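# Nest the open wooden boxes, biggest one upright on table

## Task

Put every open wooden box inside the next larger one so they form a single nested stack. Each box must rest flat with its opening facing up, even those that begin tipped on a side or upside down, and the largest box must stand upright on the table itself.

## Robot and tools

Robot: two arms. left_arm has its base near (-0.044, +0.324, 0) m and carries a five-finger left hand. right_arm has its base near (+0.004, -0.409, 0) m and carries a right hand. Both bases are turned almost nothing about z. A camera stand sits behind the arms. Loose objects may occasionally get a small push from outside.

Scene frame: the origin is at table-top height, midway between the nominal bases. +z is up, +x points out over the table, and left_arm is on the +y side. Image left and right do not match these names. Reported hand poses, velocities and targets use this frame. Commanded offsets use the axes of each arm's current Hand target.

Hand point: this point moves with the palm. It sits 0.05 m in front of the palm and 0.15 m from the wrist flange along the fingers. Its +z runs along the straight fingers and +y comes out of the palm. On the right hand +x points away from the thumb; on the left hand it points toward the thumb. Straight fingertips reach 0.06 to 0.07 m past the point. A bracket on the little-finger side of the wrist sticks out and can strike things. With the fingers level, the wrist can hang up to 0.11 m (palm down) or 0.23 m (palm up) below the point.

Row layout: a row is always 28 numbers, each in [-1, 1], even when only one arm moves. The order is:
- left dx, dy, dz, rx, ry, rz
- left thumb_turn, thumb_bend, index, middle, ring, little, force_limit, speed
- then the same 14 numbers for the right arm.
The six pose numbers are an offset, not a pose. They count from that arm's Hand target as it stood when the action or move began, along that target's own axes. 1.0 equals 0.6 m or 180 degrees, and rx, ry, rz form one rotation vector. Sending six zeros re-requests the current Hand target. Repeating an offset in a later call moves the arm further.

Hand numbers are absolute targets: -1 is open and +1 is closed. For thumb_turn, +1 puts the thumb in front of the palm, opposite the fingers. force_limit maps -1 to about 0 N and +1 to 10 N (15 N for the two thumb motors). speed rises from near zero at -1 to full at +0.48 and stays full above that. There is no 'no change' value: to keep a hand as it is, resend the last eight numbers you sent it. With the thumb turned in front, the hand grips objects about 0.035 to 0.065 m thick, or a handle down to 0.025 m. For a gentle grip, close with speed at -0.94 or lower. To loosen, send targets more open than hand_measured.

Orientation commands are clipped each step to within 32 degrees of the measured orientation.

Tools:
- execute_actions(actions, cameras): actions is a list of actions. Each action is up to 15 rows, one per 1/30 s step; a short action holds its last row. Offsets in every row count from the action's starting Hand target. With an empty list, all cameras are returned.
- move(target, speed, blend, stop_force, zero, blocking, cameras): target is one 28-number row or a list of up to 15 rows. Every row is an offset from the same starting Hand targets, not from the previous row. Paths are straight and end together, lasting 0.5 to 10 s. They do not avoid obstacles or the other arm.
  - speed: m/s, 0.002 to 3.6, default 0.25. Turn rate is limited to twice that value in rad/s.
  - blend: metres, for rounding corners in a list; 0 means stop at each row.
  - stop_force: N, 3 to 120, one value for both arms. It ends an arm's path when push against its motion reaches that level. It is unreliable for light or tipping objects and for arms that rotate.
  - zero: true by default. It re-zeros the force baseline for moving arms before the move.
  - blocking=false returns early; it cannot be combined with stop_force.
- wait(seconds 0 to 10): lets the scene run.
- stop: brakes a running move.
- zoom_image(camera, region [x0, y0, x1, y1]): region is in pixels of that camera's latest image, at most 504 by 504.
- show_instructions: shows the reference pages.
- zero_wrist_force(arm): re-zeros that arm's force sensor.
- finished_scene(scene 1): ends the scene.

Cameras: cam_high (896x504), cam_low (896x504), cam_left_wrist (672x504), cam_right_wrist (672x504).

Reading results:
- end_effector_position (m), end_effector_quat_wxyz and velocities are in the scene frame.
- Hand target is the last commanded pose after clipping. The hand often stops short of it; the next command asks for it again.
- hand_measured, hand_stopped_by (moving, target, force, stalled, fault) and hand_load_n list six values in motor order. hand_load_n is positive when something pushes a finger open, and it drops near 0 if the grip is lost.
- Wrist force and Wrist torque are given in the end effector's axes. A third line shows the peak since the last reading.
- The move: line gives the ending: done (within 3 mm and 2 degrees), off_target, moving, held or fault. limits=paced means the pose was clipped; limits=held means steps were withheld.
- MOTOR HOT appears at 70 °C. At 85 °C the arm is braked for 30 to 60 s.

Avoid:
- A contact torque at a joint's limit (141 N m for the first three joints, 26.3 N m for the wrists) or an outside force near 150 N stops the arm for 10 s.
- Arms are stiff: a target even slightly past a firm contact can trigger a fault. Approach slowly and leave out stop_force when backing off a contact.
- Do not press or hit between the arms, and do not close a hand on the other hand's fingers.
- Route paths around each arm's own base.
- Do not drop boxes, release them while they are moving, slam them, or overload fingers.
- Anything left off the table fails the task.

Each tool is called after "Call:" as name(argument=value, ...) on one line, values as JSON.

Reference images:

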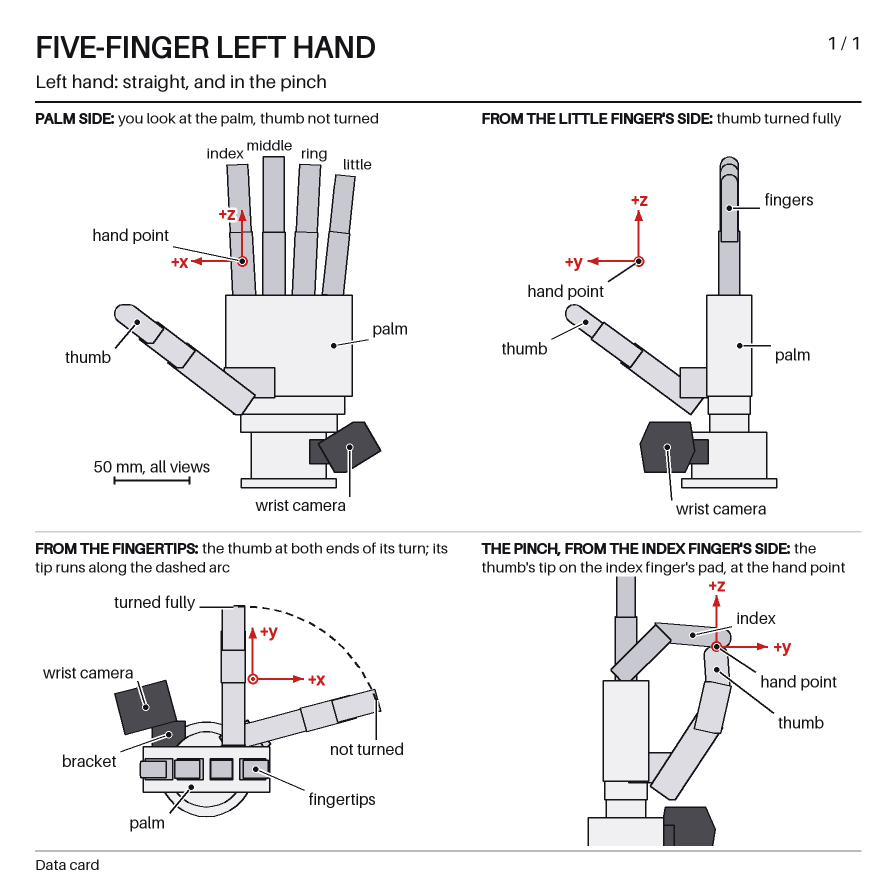

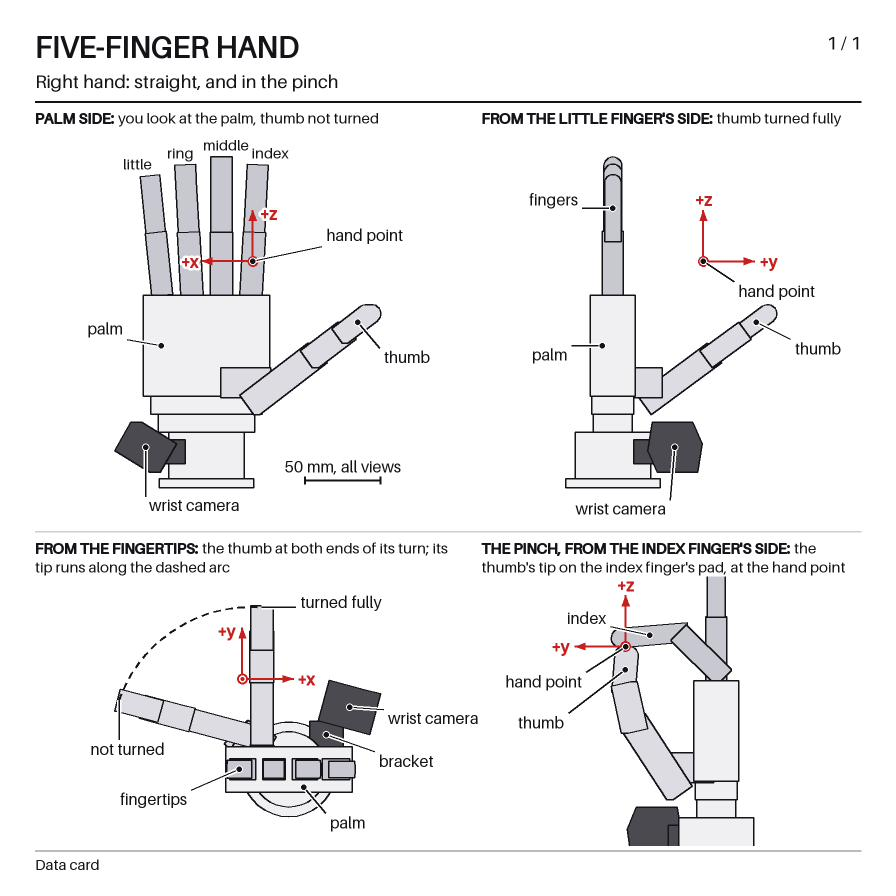

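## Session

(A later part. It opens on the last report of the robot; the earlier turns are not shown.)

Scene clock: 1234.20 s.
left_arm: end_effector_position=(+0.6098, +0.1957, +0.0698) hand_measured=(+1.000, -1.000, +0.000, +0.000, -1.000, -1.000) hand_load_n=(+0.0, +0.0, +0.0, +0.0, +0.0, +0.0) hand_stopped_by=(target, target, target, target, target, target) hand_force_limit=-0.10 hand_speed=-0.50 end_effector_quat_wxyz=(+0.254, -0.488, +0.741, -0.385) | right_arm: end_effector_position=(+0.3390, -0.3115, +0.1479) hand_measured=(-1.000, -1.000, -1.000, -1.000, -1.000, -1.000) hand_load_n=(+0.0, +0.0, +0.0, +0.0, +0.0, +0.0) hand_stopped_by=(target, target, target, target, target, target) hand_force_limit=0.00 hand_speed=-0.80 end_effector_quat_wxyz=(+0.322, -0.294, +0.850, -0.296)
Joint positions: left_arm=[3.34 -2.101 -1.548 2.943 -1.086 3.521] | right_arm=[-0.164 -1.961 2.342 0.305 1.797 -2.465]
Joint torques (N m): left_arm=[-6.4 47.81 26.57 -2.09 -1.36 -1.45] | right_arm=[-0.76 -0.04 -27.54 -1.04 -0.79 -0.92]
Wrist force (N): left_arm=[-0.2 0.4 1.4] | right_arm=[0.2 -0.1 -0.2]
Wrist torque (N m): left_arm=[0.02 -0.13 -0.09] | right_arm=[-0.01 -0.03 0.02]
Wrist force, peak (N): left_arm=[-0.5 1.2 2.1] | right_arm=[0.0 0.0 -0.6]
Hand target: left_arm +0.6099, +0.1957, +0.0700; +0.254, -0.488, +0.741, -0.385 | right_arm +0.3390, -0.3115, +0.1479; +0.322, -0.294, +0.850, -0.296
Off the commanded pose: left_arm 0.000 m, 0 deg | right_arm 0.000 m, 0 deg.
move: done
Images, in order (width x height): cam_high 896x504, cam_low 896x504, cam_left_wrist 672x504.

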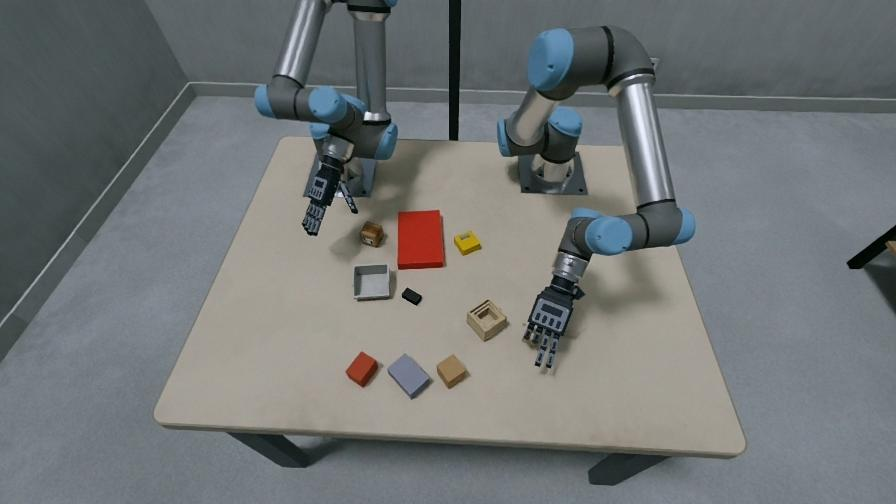

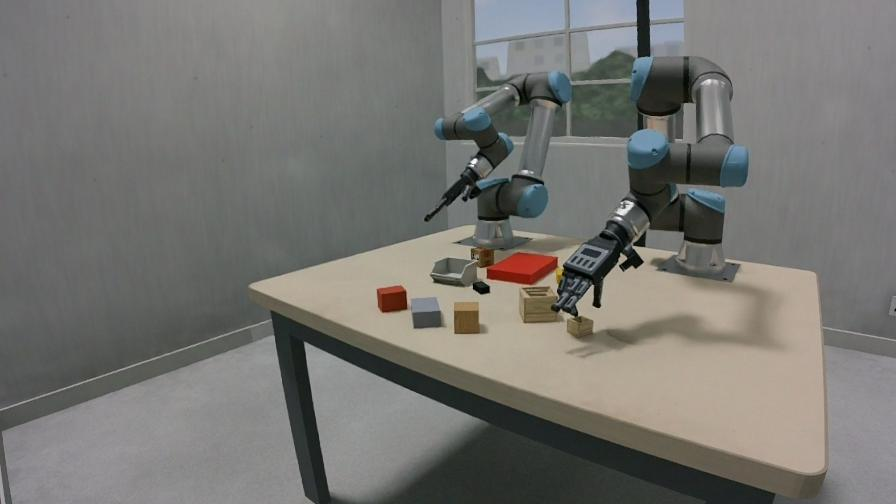

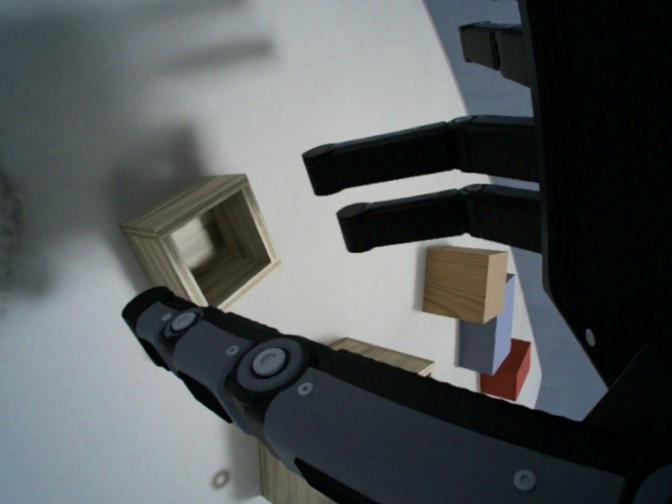

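Call:
move(target=[[-0.0092,0.0019,-0.0027,0,0,0,1,-1,0,0,-1,-1,-0.1,-0.5,0,0,0,0,0,0,-1,-1,-1,-1,-1,-1,0,-0.8],[-0.0092,0.0483,0.0298,0,0,0,1,-1,0,0,-1,-1,-0.1,-0.5,0,0,0,0,0,0,-1,-1,-1,-1,-1,-1,0,-0.8]], speed=[0.05,0.03], stop_force=4, cameras=["cam_high","cam_low","cam_left_wrist"])

Call:
zoom_image(camera="cam_low", region=[550, 290, 610, 340])

Call:
zoom_image(camera="cam_left_wrist", region=[100, 130, 380, 340])

Call:
zoom_image(camera="cam_high", region=[505, 300, 575, 360])

Scene clock: 1249.13 s.
left_arm: end_effector_position=(+0.6103, +0.2016, +0.0360) hand_measured=(+1.000, -1.000, +0.000, +0.000, -1.000, -1.000) hand_load_n=(+0.0, +0.0, +0.0, +0.0, +0.0, +0.0) hand_stopped_by=(target, target, target, target, target, target) hand_force_limit=-0.10 hand_speed=-0.50 end_effector_quat_wxyz=(+0.254, -0.488, +0.741, -0.385) | right_arm: end_effector_position=(+0.3390, -0.3115, +0.1479) hand_measured=(-1.000, -1.000, -1.000, -1.000, -1.000, -1.000) hand_load_n=(+0.0, +0.0, +0.0, +0.0, +0.0, +0.0) hand_stopped_by=(target, target, target, target, target, target) hand_force_limit=0.00 hand_speed=-0.80 end_effector_quat_wxyz=(+0.322, -0.294, +0.850, -0.296)
Joint positions: left_arm=[3.352 -2.143 -1.579 3.013 -1.077 3.529] | right_arm=[-0.164 -1.961 2.342 0.305 1.797 -2.465]
Joint torques (N m): left_arm=[2 48.89 25.68 -2.03 0.29 -0.45] | right_arm=[-0.55 0.83 -27.93 -1.13 -0.68 -0.86]
Wrist force (N): left_arm=[-0.3 0.3 1.6] | right_arm=[0.1 0.0 -0.3]
Wrist torque (N m): left_arm=[0.00 -0.13 -0.05] | right_arm=[0.02 -0.01 0.02]
Wrist force, peak (N): left_arm=[0.7 0.3 1.8] | right_arm=[0.0 0.2 -0.6]
Hand target: left_arm +0.6103, +0.2016, +0.0360; +0.254, -0.488, +0.741, -0.385 | right_arm +0.3390, -0.3115, +0.1479; +0.322, -0.294, +0.850, -0.296
Off the commanded pose: left_arm 0.000 m, 0 deg | right_arm 0.000 m, 0 deg.
move: done
Images, in order (width x height): cam_high 896x504, cam_low 896x504, cam_left_wrist 672x504.

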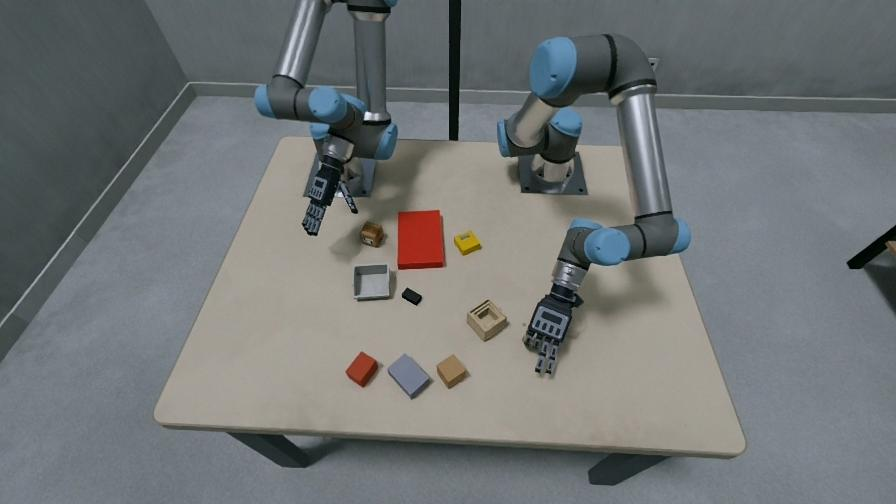

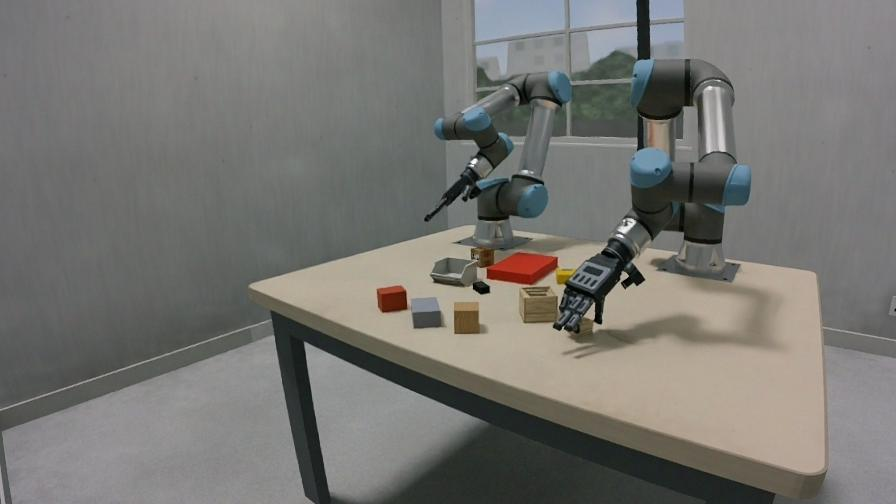

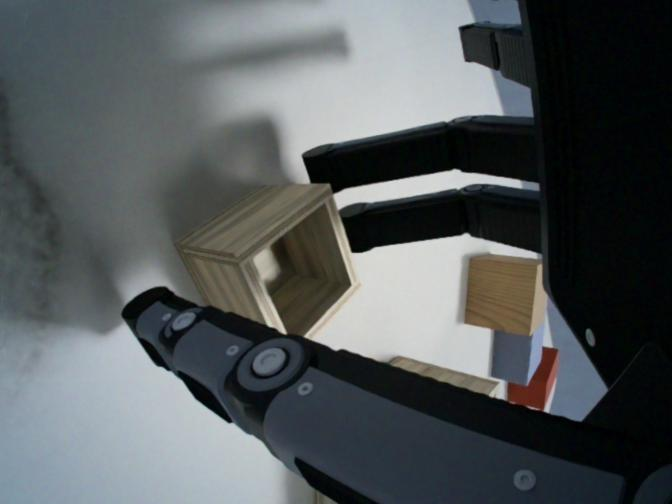

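Scaled by 8.400 from the camera's 896x504 image, which has a finer 1280x720 frame.

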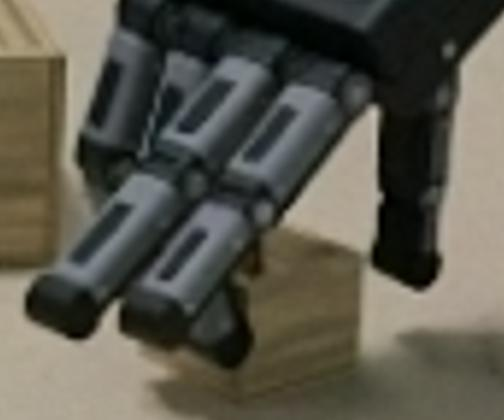

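Scaled by 1.800 from the camera's 672x504 image, which has a finer 960x720 frame.

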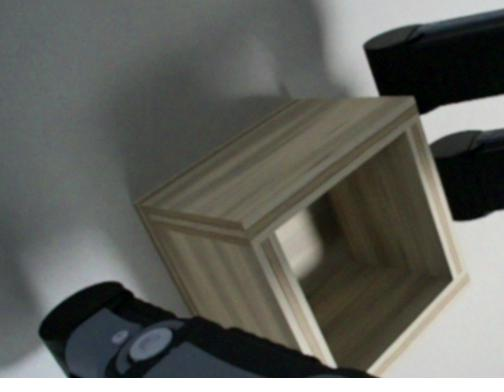

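Scaled by 7.200 from the camera's 896x504 image, which has a finer 1280x720 frame.

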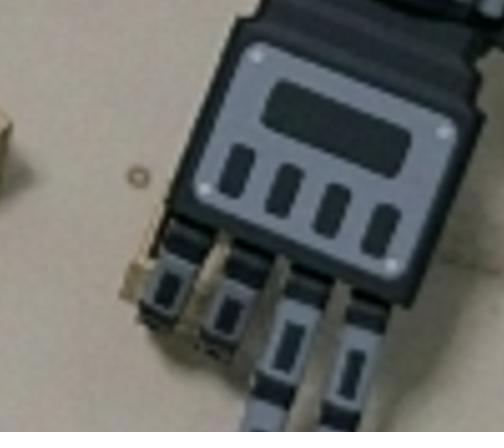

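Call:
move(target=[0.0133,-0.0014,0.0020,0,0,0,1,-1,0,0,-1,-1,-0.1,-0.5,0,0,0,0,0,0,-1,-1,-1,-1,-1,-1,0,-0.8], speed=0.03, stop_force=4, cameras=["cam_high","cam_low","cam_left_wrist"])

Call:
zoom_image(camera="cam_low", region=[550, 290, 610, 340])

Call:
zoom_image(camera="cam_left_wrist", region=[100, 130, 380, 340])

Call:
zoom_image(camera="cam_high", region=[515, 320, 555, 360])

Scene clock: 1277.40 s.
left_arm: end_effector_position=(+0.6084, +0.1937, +0.0360) hand_measured=(+1.000, -1.000, +0.000, +0.000, -1.000, -1.000) hand_load_n=(+0.5, +0.0, +0.0, +0.0, -0.5, +0.0) hand_stopped_by=(target, target, target, target, target, target) hand_force_limit=-0.10 hand_speed=-0.50 end_effector_quat_wxyz=(+0.254, -0.488, +0.741, -0.385) | right_arm: end_effector_position=(+0.3390, -0.3115, +0.1479) hand_measured=(-1.000, -1.000, -1.000, -1.000, -1.000, -1.000) hand_load_n=(+0.0, +0.0, -0.5, +0.0, +0.0, -0.5) hand_stopped_by=(target, target, target, target, target, target) hand_force_limit=0.00 hand_speed=-0.80 end_effector_quat_wxyz=(+0.322, -0.294, +0.850, -0.296)
Joint positions: left_arm=[3.337 -2.139 -1.585 3.02 -1.089 3.518] | right_arm=[-0.164 -1.961 2.342 0.305 1.797 -2.465]
Joint torques (N m): left_arm=[6.37 33.39 24.16 -2.02 1.37 1.14] | right_arm=[0.09 1.31 -28.21 -1.15 -0.85 -0.84]
Wrist force (N): left_arm=[-0.2 0.3 1.5] | right_arm=[-0.1 0.1 0.0]
Wrist torque (N m): left_arm=[0.00 -0.14 0.04] | right_arm=[0.01 0.01 0.01]
Wrist force, peak (N): left_arm=[-0.2 0.3 1.7] | right_arm=[-0.1 -0.1 -0.6]
Hand target: left_arm +0.6085, +0.1937, +0.0360; +0.254, -0.488, +0.741, -0.385 | right_arm +0.3390, -0.3115, +0.1479; +0.322, -0.294, +0.850, -0.296
Off the commanded pose: left_arm 0.000 m, 0 deg | right_arm 0.000 m, 0 deg.
move: done
Images, in order (width x height): cam_high 896x504, cam_low 896x504, cam_left_wrist 672x504.

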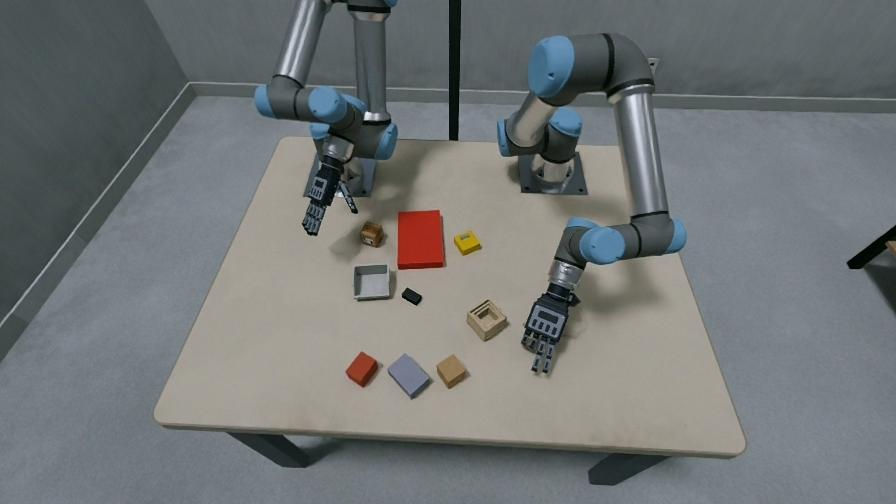

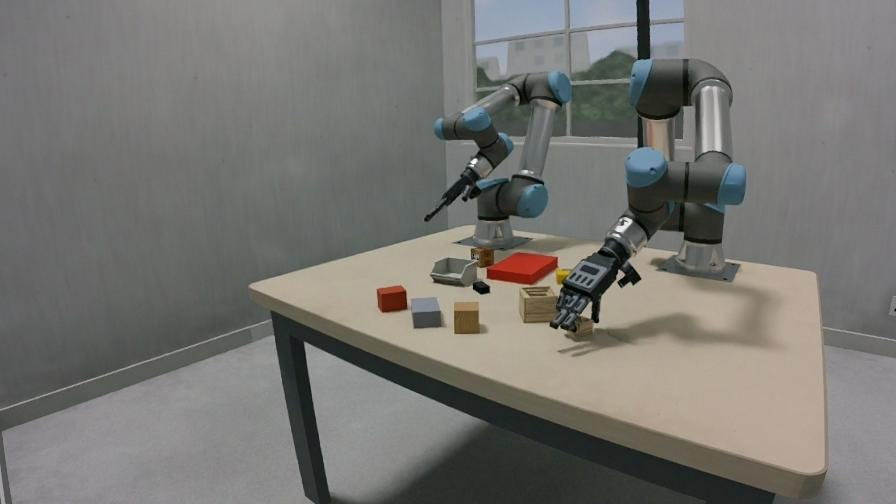

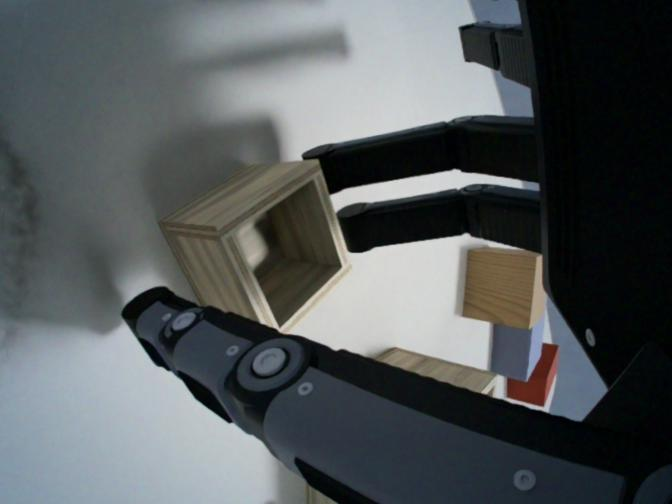

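Scaled by 8.400 from the camera's 896x504 image, which has a finer 1280x720 frame.

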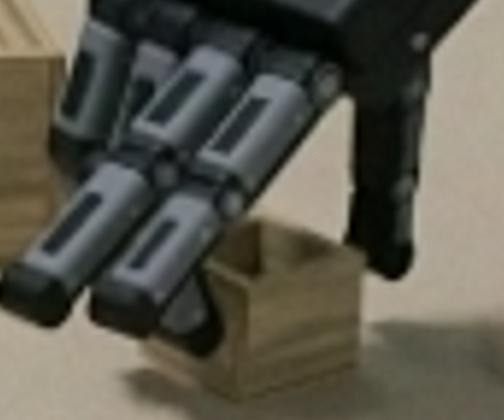

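Scaled by 1.800 from the camera's 672x504 image, which has a finer 960x720 frame.

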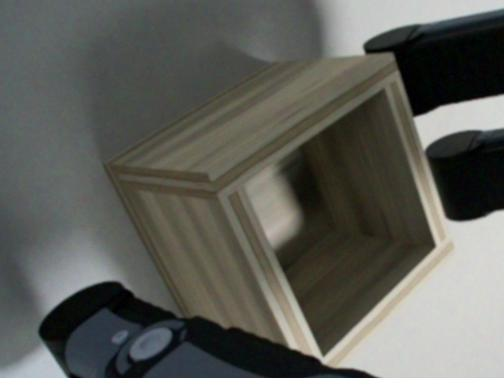

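Scaled by 12.600 from the camera's 896x504 image, which has a finer 1280x720 frame.

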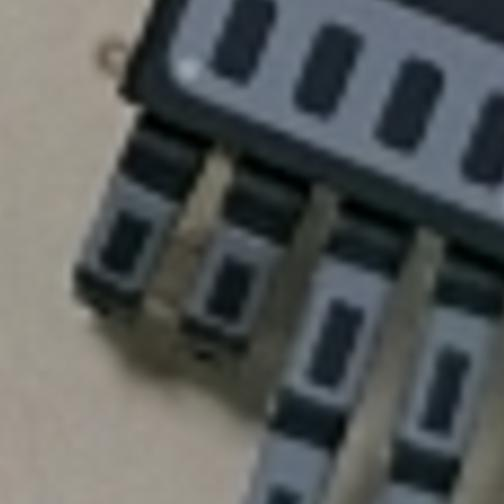

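Call:
move(target=[0,0,0,0,0,0,1,0.3,0,0,-1,-1,-0.1,-0.92,0,0,0,0,0,0,-1,-1,-1,-1,-1,-1,0,-0.8], speed=0.03, cameras=["cam_high","cam_low","cam_left_wrist"])

Call:
zoom_image(camera="cam_low", region=[550, 290, 610, 340])

Call:
zoom_image(camera="cam_left_wrist", region=[100, 130, 380, 340])

Scene clock: 1287.03 s.
left_arm: end_effector_position=(+0.6085, +0.1937, +0.0360) hand_measured=(+1.000, -0.620, +0.000, +0.000, -1.000, -1.000) hand_load_n=(+1.5, +7.0, +0.0, +5.5, +0.0, +0.0) hand_stopped_by=(target, force, target, target, target, target) hand_force_limit=-0.10 hand_speed=-0.92 end_effector_quat_wxyz=(+0.254, -0.488, +0.741, -0.385) | right_arm: end_effector_position=(+0.3390, -0.3115, +0.1479) hand_measured=(-1.000, -1.000, -1.000, -1.000, -1.000, -1.000) hand_load_n=(+0.0, +0.0, +0.0, +0.0, +0.0, +0.0) hand_stopped_by=(target, target, target, target, target, target) hand_force_limit=0.00 hand_speed=-0.80 end_effector_quat_wxyz=(+0.322, -0.294, +0.850, -0.296)
Joint positions: left_arm=[3.337 -2.139 -1.585 3.02 -1.089 3.518] | right_arm=[-0.164 -1.961 2.342 0.305 1.797 -2.465]
Joint torques (N m): left_arm=[6.11 26.2 24.21 -1.93 1.38 1.03] | right_arm=[-0.43 0.37 -27.7 -1.18 -0.78 -0.84]
Wrist force (N): left_arm=[-0.2 -3.2 -1.5] | right_arm=[0.0 -0.2 -0.1]
Wrist torque (N m): left_arm=[-0.05 -0.19 0.11] | right_arm=[-0.02 0.01 0.00]
Wrist force, peak (N): left_arm=[-0.2 -3.1 -2.1] | right_arm=[0.2 -0.1 -0.5]
Hand target: left_arm +0.6085, +0.1937, +0.0360; +0.254, -0.488, +0.741, -0.385 | right_arm +0.3390, -0.3115, +0.1479; +0.322, -0.294, +0.850, -0.296
Off the commanded pose: left_arm 0.000 m, 0 deg | right_arm 0.000 m, 0 deg.
move: done
Images, in order (width x height): cam_high 896x504, cam_low 896x504, cam_left_wrist 672x504.

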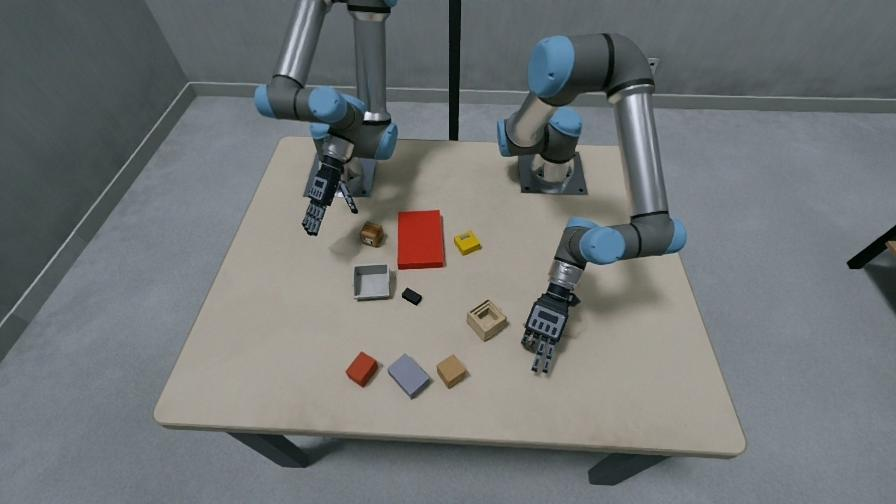

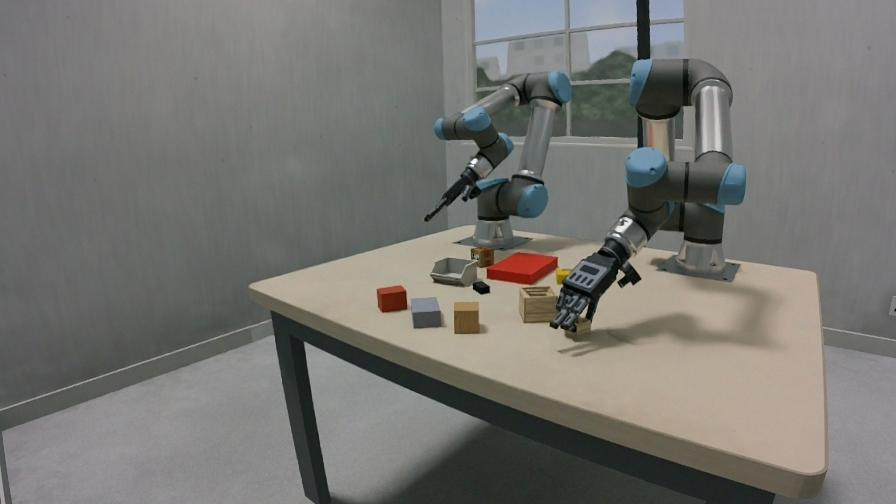

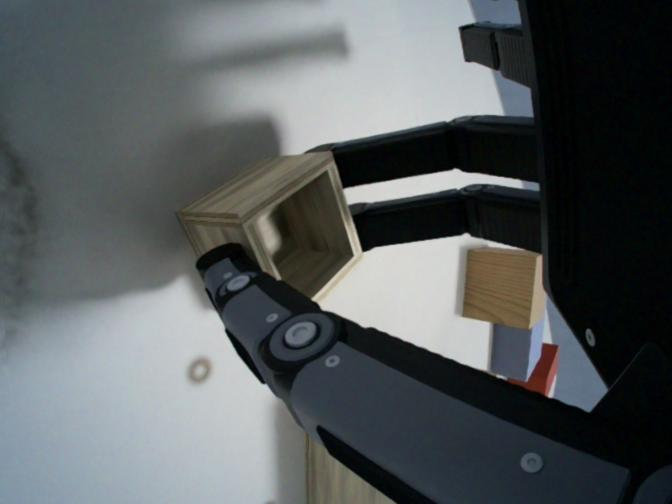

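Scaled by 8.400 from the camera's 896x504 image, which has a finer 1280x720 frame.

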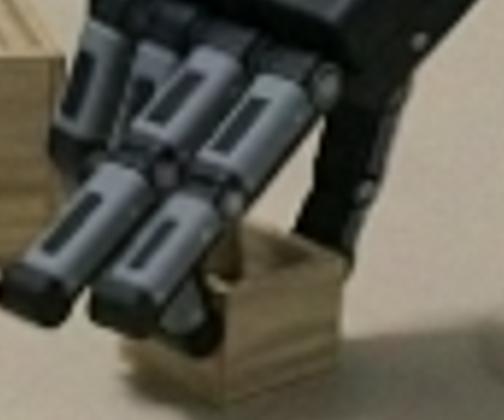

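Scaled by 1.800 from the camera's 672x504 image, which has a finer 960x720 frame.

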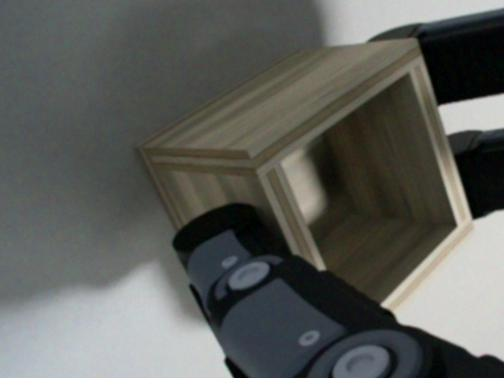

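Call:
move(target=[0,0,0,0,0,0,1,0.3,0.15,0,-1,-1,-0.1,-0.96,0,0,0,0,0,0,-1,-1,-1,-1,-1,-1,0,-0.8], speed=0.03, cameras=["cam_left_wrist"])

Scene clock: 1292.10 s.
left_arm: end_effector_position=(+0.6085, +0.1937, +0.0360) hand_measured=(+1.000, -0.620, +0.026, +0.000, -1.000, -1.000) hand_load_n=(-0.5, +8.5, +5.0, +4.5, +0.0, +0.0) hand_stopped_by=(target, force, force, target, target, target) hand_force_limit=-0.10 hand_speed=-0.96 end_effector_quat_wxyz=(+0.254, -0.488, +0.741, -0.385) | right_arm: end_effector_position=(+0.3390, -0.3115, +0.1479) hand_measured=(-1.000, -1.000, -1.000, -1.000, -1.000, -1.000) hand_load_n=(+0.0, -0.5, +0.0, +0.0, +0.0, +0.0) hand_stopped_by=(target, target, target, target, target, target) hand_force_limit=0.00 hand_speed=-0.80 end_effector_quat_wxyz=(+0.322, -0.294, +0.850, -0.296)
Joint positions: left_arm=[3.337 -2.139 -1.585 3.02 -1.089 3.518] | right_arm=[-0.164 -1.961 2.342 0.305 1.797 -2.465]
Joint torques (N m): left_arm=[5.07 26.22 11.16 -1.83 1.41 1.03] | right_arm=[-0.4 0.79 -28.18 -1.09 -0.85 -0.71]
Wrist force (N): left_arm=[-0.5 -0.9 0.6] | right_arm=[0.1 0.0 -0.2]
Wrist torque (N m): left_arm=[0.02 -0.16 0.08] | right_arm=[0.01 -0.01 0.01]
Wrist force, peak (N): left_arm=[-0.2 -3.3 -1.6] | right_arm=[0.0 0.2 -0.5]
Hand target: left_arm +0.6085, +0.1937, +0.0360; +0.254, -0.488, +0.741, -0.385 | right_arm +0.3390, -0.3115, +0.1479; +0.322, -0.294, +0.850, -0.296
Off the commanded pose: left_arm 0.000 m, 0 deg | right_arm 0.000 m, 0 deg.
move: done
Images, in order (width x height): cam_left_wrist 672x504.

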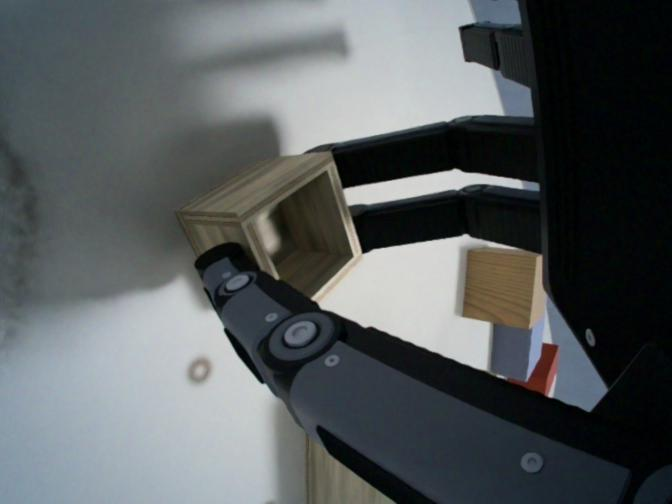

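Call:
move(target=[0,-0.1502,-0.1052,0,0,0,1,0.3,0.15,0,-1,-1,-0.1,-0.96,0,0,0,0,0,0,-1,-1,-1,-1,-1,-1,0,-0.8], speed=0.06, cameras=["cam_high","cam_low","cam_left_wrist"])

Call:
zoom_image(camera="cam_low", region=[540, 240, 600, 290])

Call:
zoom_image(camera="cam_left_wrist", region=[100, 130, 380, 340])

Scene clock: 1308.13 s.
left_arm: end_effector_position=(+0.6085, +0.1936, +0.1463) hand_measured=(+1.000, -0.620, +0.026, +0.000, -1.000, -1.000) hand_load_n=(-0.5, +8.5, +5.0, +4.5, +0.0, +0.0) hand_stopped_by=(target, force, force, target, target, target) hand_force_limit=-0.10 hand_speed=-0.96 end_effector_quat_wxyz=(+0.255, -0.488, +0.741, -0.385) end_effector_velocity=(+0.000, +0.000, -0.002) end_effector_angular_velocity=(+0.001, -0.001, +0.001) | right_arm: end_effector_position=(+0.3390, -0.3115, +0.1479) hand_measured=(-1.000, -1.000, -1.000, -1.000, -1.000, -1.000) hand_load_n=(+0.0, +0.0, +0.0, +0.0, +0.0, +0.0) hand_stopped_by=(target, target, target, target, target, target) hand_force_limit=0.00 hand_speed=-0.80 end_effector_quat_wxyz=(+0.322, -0.294, +0.850, -0.296)
Joint positions: left_arm=[3.337 -2.024 -1.454 2.774 -1.089 3.518] | right_arm=[-0.164 -1.961 2.342 0.305 1.797 -2.465]
Joint velocities: left_arm=[0 -0.001 -0.003 0.006 -0.002 0] | right_arm=[within noise]
Joint torques (N m): left_arm=[-5.35 23.22 9.2 0.96 -1.73 0.14] | right_arm=[-0.47 0.68 -28.42 -1.12 -0.98 -0.87]
Wrist force (N): left_arm=[-0.2 0.7 1.6] | right_arm=[0.2 -0.1 -0.2]
Wrist torque (N m): left_arm=[0.06 -0.12 0.02] | right_arm=[-0.01 -0.02 0.02]
Wrist force, peak (N): left_arm=[-0.3 0.8 2.1] | right_arm=[0.2 -0.2 -0.5]
Hand target: left_arm +0.6084, +0.1936, +0.1460; +0.254, -0.488, +0.741, -0.385 | right_arm +0.3390, -0.3115, +0.1479; +0.322, -0.294, +0.850, -0.296
Off the commanded pose: left_arm 0.000 m, 0 deg | right_arm 0.000 m, 0 deg.
move: done
Images, in order (width x height): cam_high 896x504, cam_low 896x504, cam_left_wrist 672x504.

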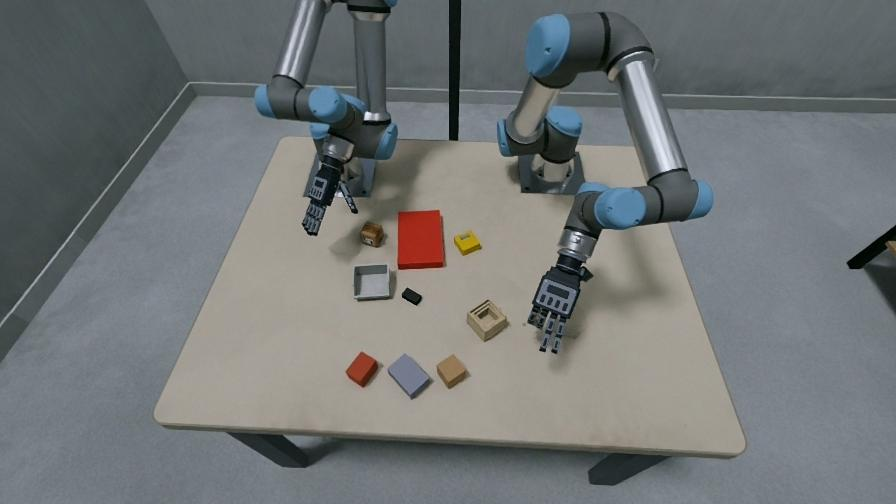

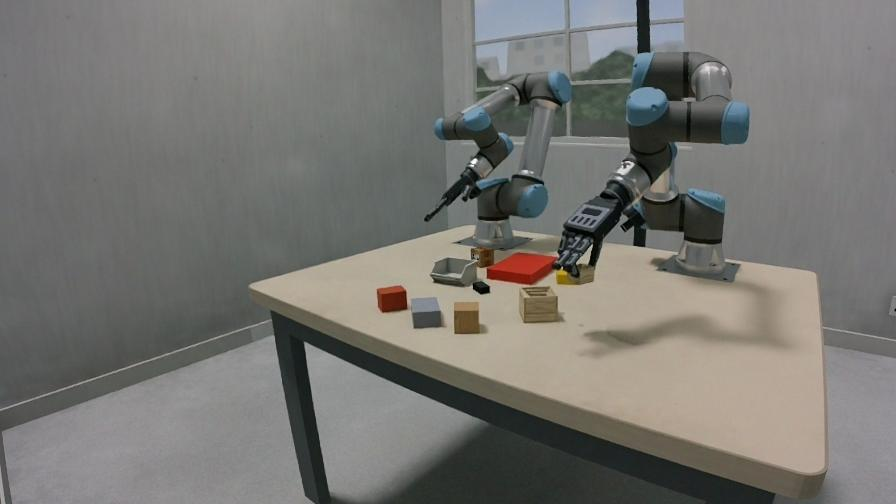

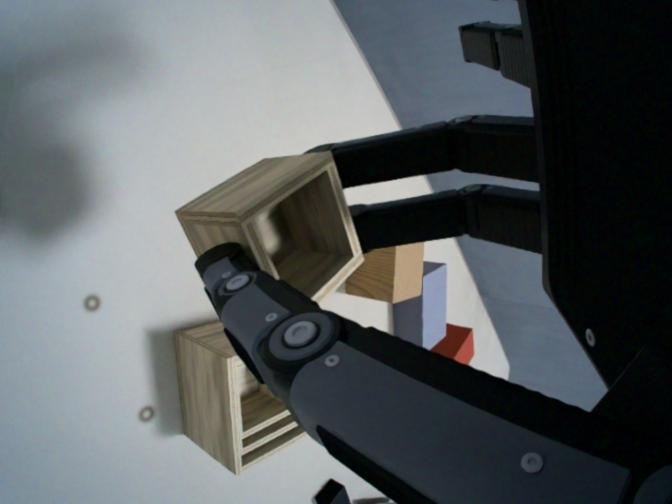

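Scaled by 8.400 from the camera's 896x504 image, which has a finer 1280x720 frame.

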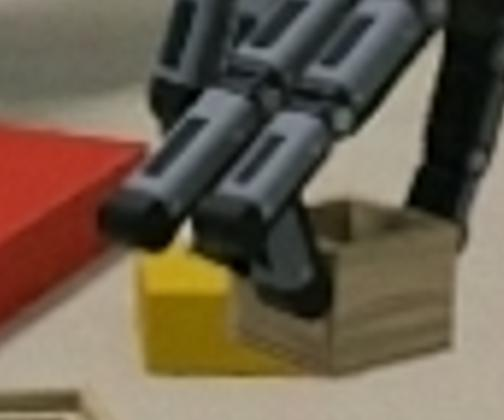

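Scaled by 1.800 from the camera's 672x504 image, which has a finer 960x720 frame.

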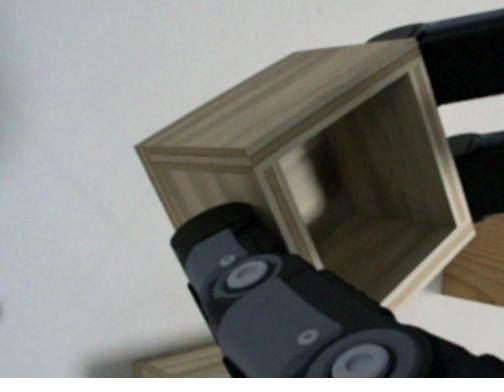

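Call:
move(target=[0.2145,-0.0045,0.0064,0,0.1274,0.0893,1,0.3,0.15,0,-1,-1,-0.1,-0.96,0,0,0,0,0,0,-1,-1,-1,-1,-1,-1,0,-0.8], speed=0.12, cameras=["cam_high","cam_low","cam_left_wrist"])

Call:
zoom_image(camera="cam_low", region=[500, 250, 580, 330])

Call:
zoom_image(camera="cam_left_wrist", region=[60, 90, 380, 330])

Call:
zoom_image(camera="cam_high", region=[460, 285, 530, 345])

Scene clock: 1315.07 s.
left_arm: end_effector_position=(+0.5620, +0.0734, +0.1459) hand_measured=(+1.000, -0.620, +0.026, +0.000, -1.000, -1.000) hand_load_n=(-0.5, +8.5, +5.0, +4.5, +0.0, +0.0) hand_stopped_by=(target, force, force, target, target, target) hand_force_limit=-0.10 hand_speed=-0.96 end_effector_quat_wxyz=(+0.153, -0.294, +0.837, -0.435) | right_arm: end_effector_position=(+0.3390, -0.3115, +0.1479) hand_measured=(-1.000, -1.000, -1.000, -1.000, -1.000, -1.000) hand_load_n=(+0.0, +0.0, +0.0, +0.0, +0.0, +0.0) hand_stopped_by=(target, target, target, target, target, target) hand_force_limit=0.00 hand_speed=-0.80 end_effector_quat_wxyz=(+0.322, -0.294, +0.850, -0.296)
Joint positions: left_arm=[3.207 -2.118 -1.345 2.576 -0.835 3.831] | right_arm=[-0.164 -1.961 2.342 0.305 1.797 -2.465]
Joint torques (N m): left_arm=[6.74 49.34 8.03 0.11 -1.67 -1.51] | right_arm=[-0.56 0.95 -28.54 -1.13 -0.8 -0.87]
Wrist force (N): left_arm=[-0.2 0.3 1.7] | right_arm=[-0.1 0.0 -0.2]
Wrist torque (N m): left_arm=[-0.03 -0.14 0.02] | right_arm=[0.01 0.02 0.01]
Wrist force, peak (N): left_arm=[-0.3 0.6 1.9] | right_arm=[0.3 0.2 -0.5]
Hand target: left_arm +0.5620, +0.0735, +0.1459; +0.154, -0.294, +0.837, -0.435 | right_arm +0.3390, -0.3115, +0.1479; +0.322, -0.294, +0.850, -0.296
Off the commanded pose: left_arm 0.000 m, 0 deg | right_arm 0.000 m, 0 deg.
move: done
Images, in order (width x height): cam_high 896x504, cam_low 896x504, cam_left_wrist 672x504.

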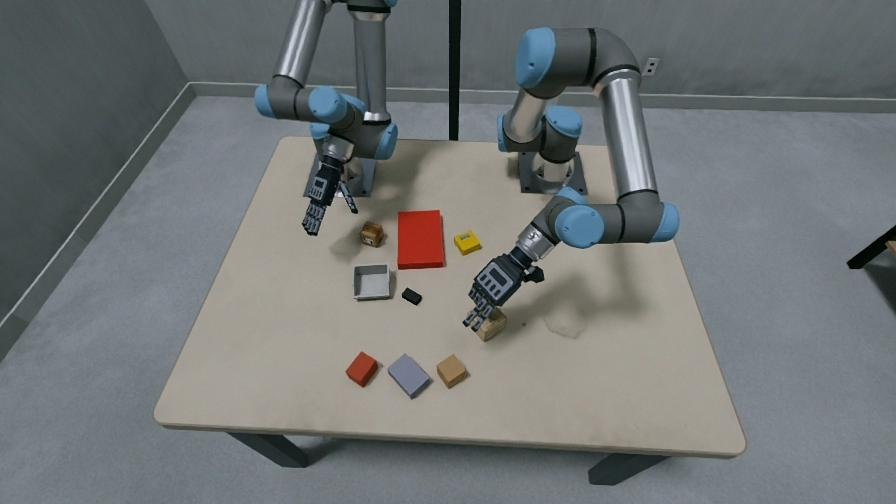

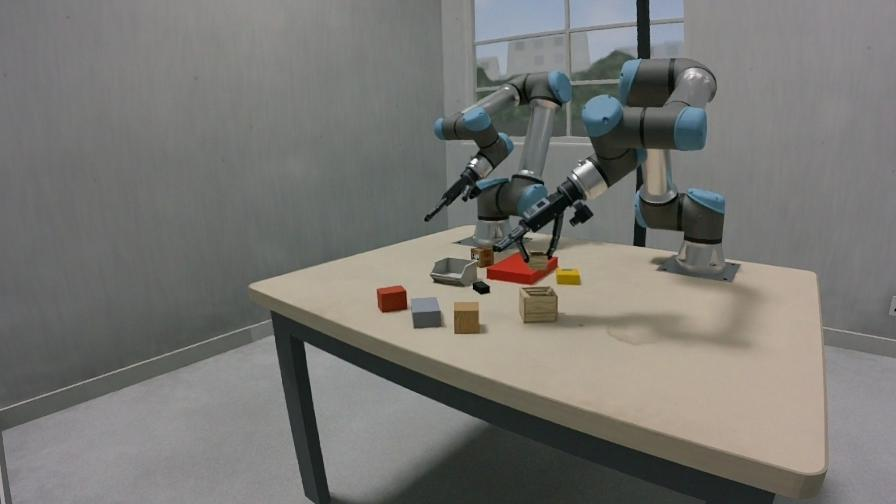

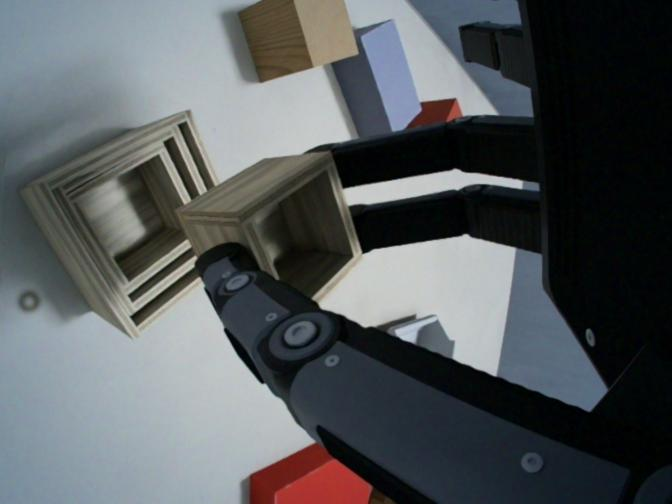

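Scaled by 6.300 from the camera's 896x504 image, which has a finer 1280x720 frame.

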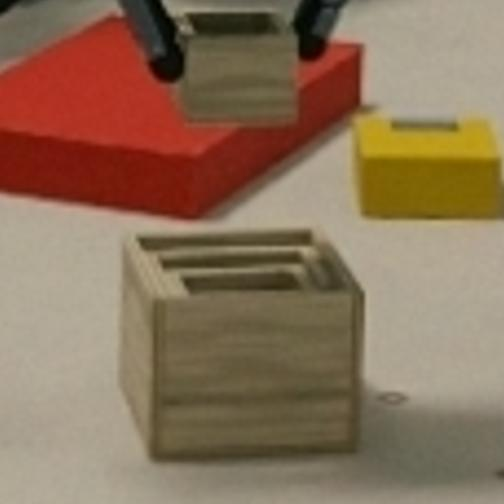

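Scaled by 1.575 from the camera's 672x504 image, which has a finer 960x720 frame.

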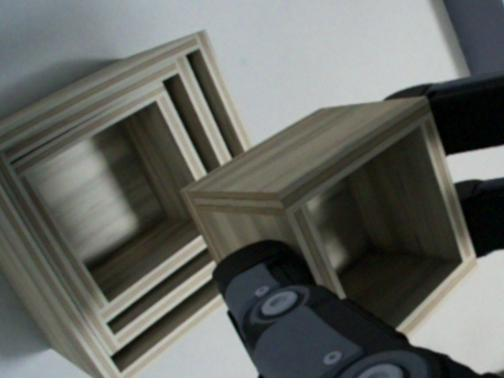

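Scaled by 7.200 from the camera's 896x504 image, which has a finer 1280x720 frame.

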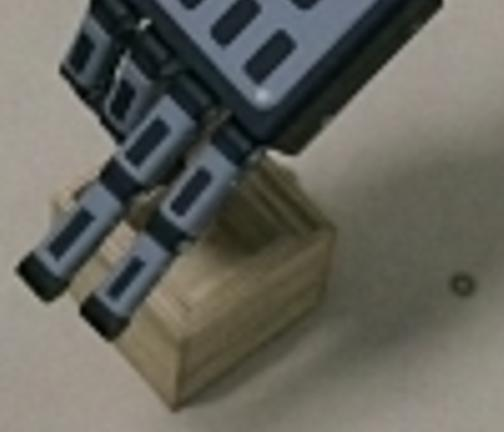

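Call:
zoom_image(camera="cam_left_wrist", region=[15, 100, 235, 340])

Call:
zoom_image(camera="cam_left_wrist", region=[170, 140, 370, 310])

Call:
zoom_image(camera="cam_low", region=[515, 245, 565, 285])

Call:
zoom_image(camera="cam_low", region=[515, 285, 565, 325])

Scaled by 2.100 from the camera's 672x504 image, which has a finer 960x720 frame.

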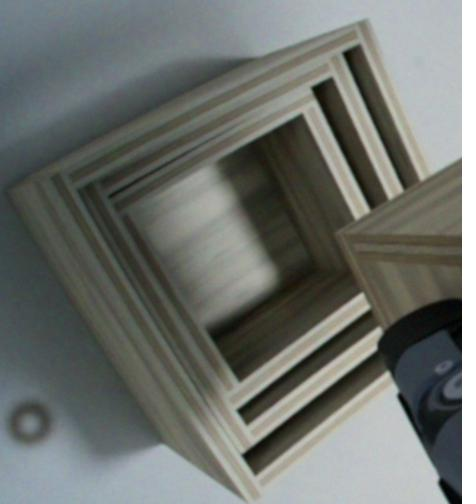

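Scaled by 2.520 from the camera's 672x504 image, which has a finer 960x720 frame.

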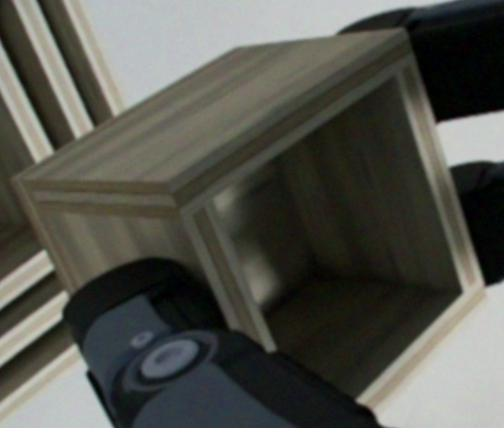

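Scaled by 10.080 from the camera's 896x504 image, which has a finer 1280x720 frame.

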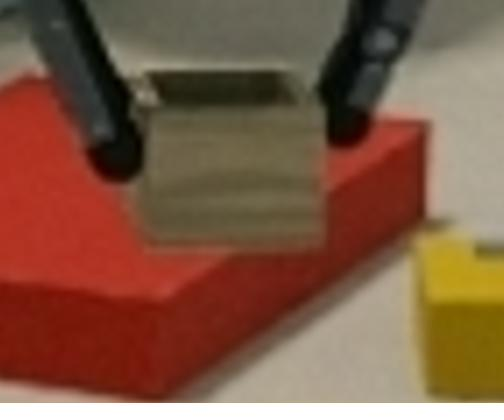

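Scaled by 10.080 from the camera's 896x504 image, which has a finer 1280x720 frame.

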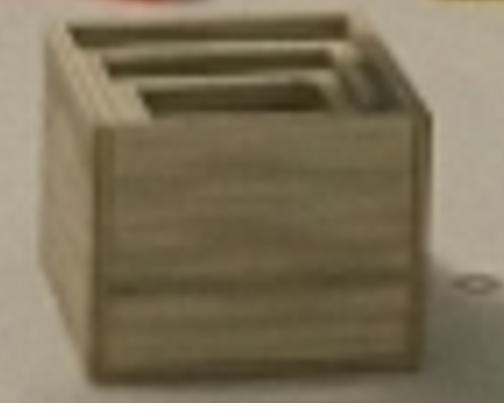

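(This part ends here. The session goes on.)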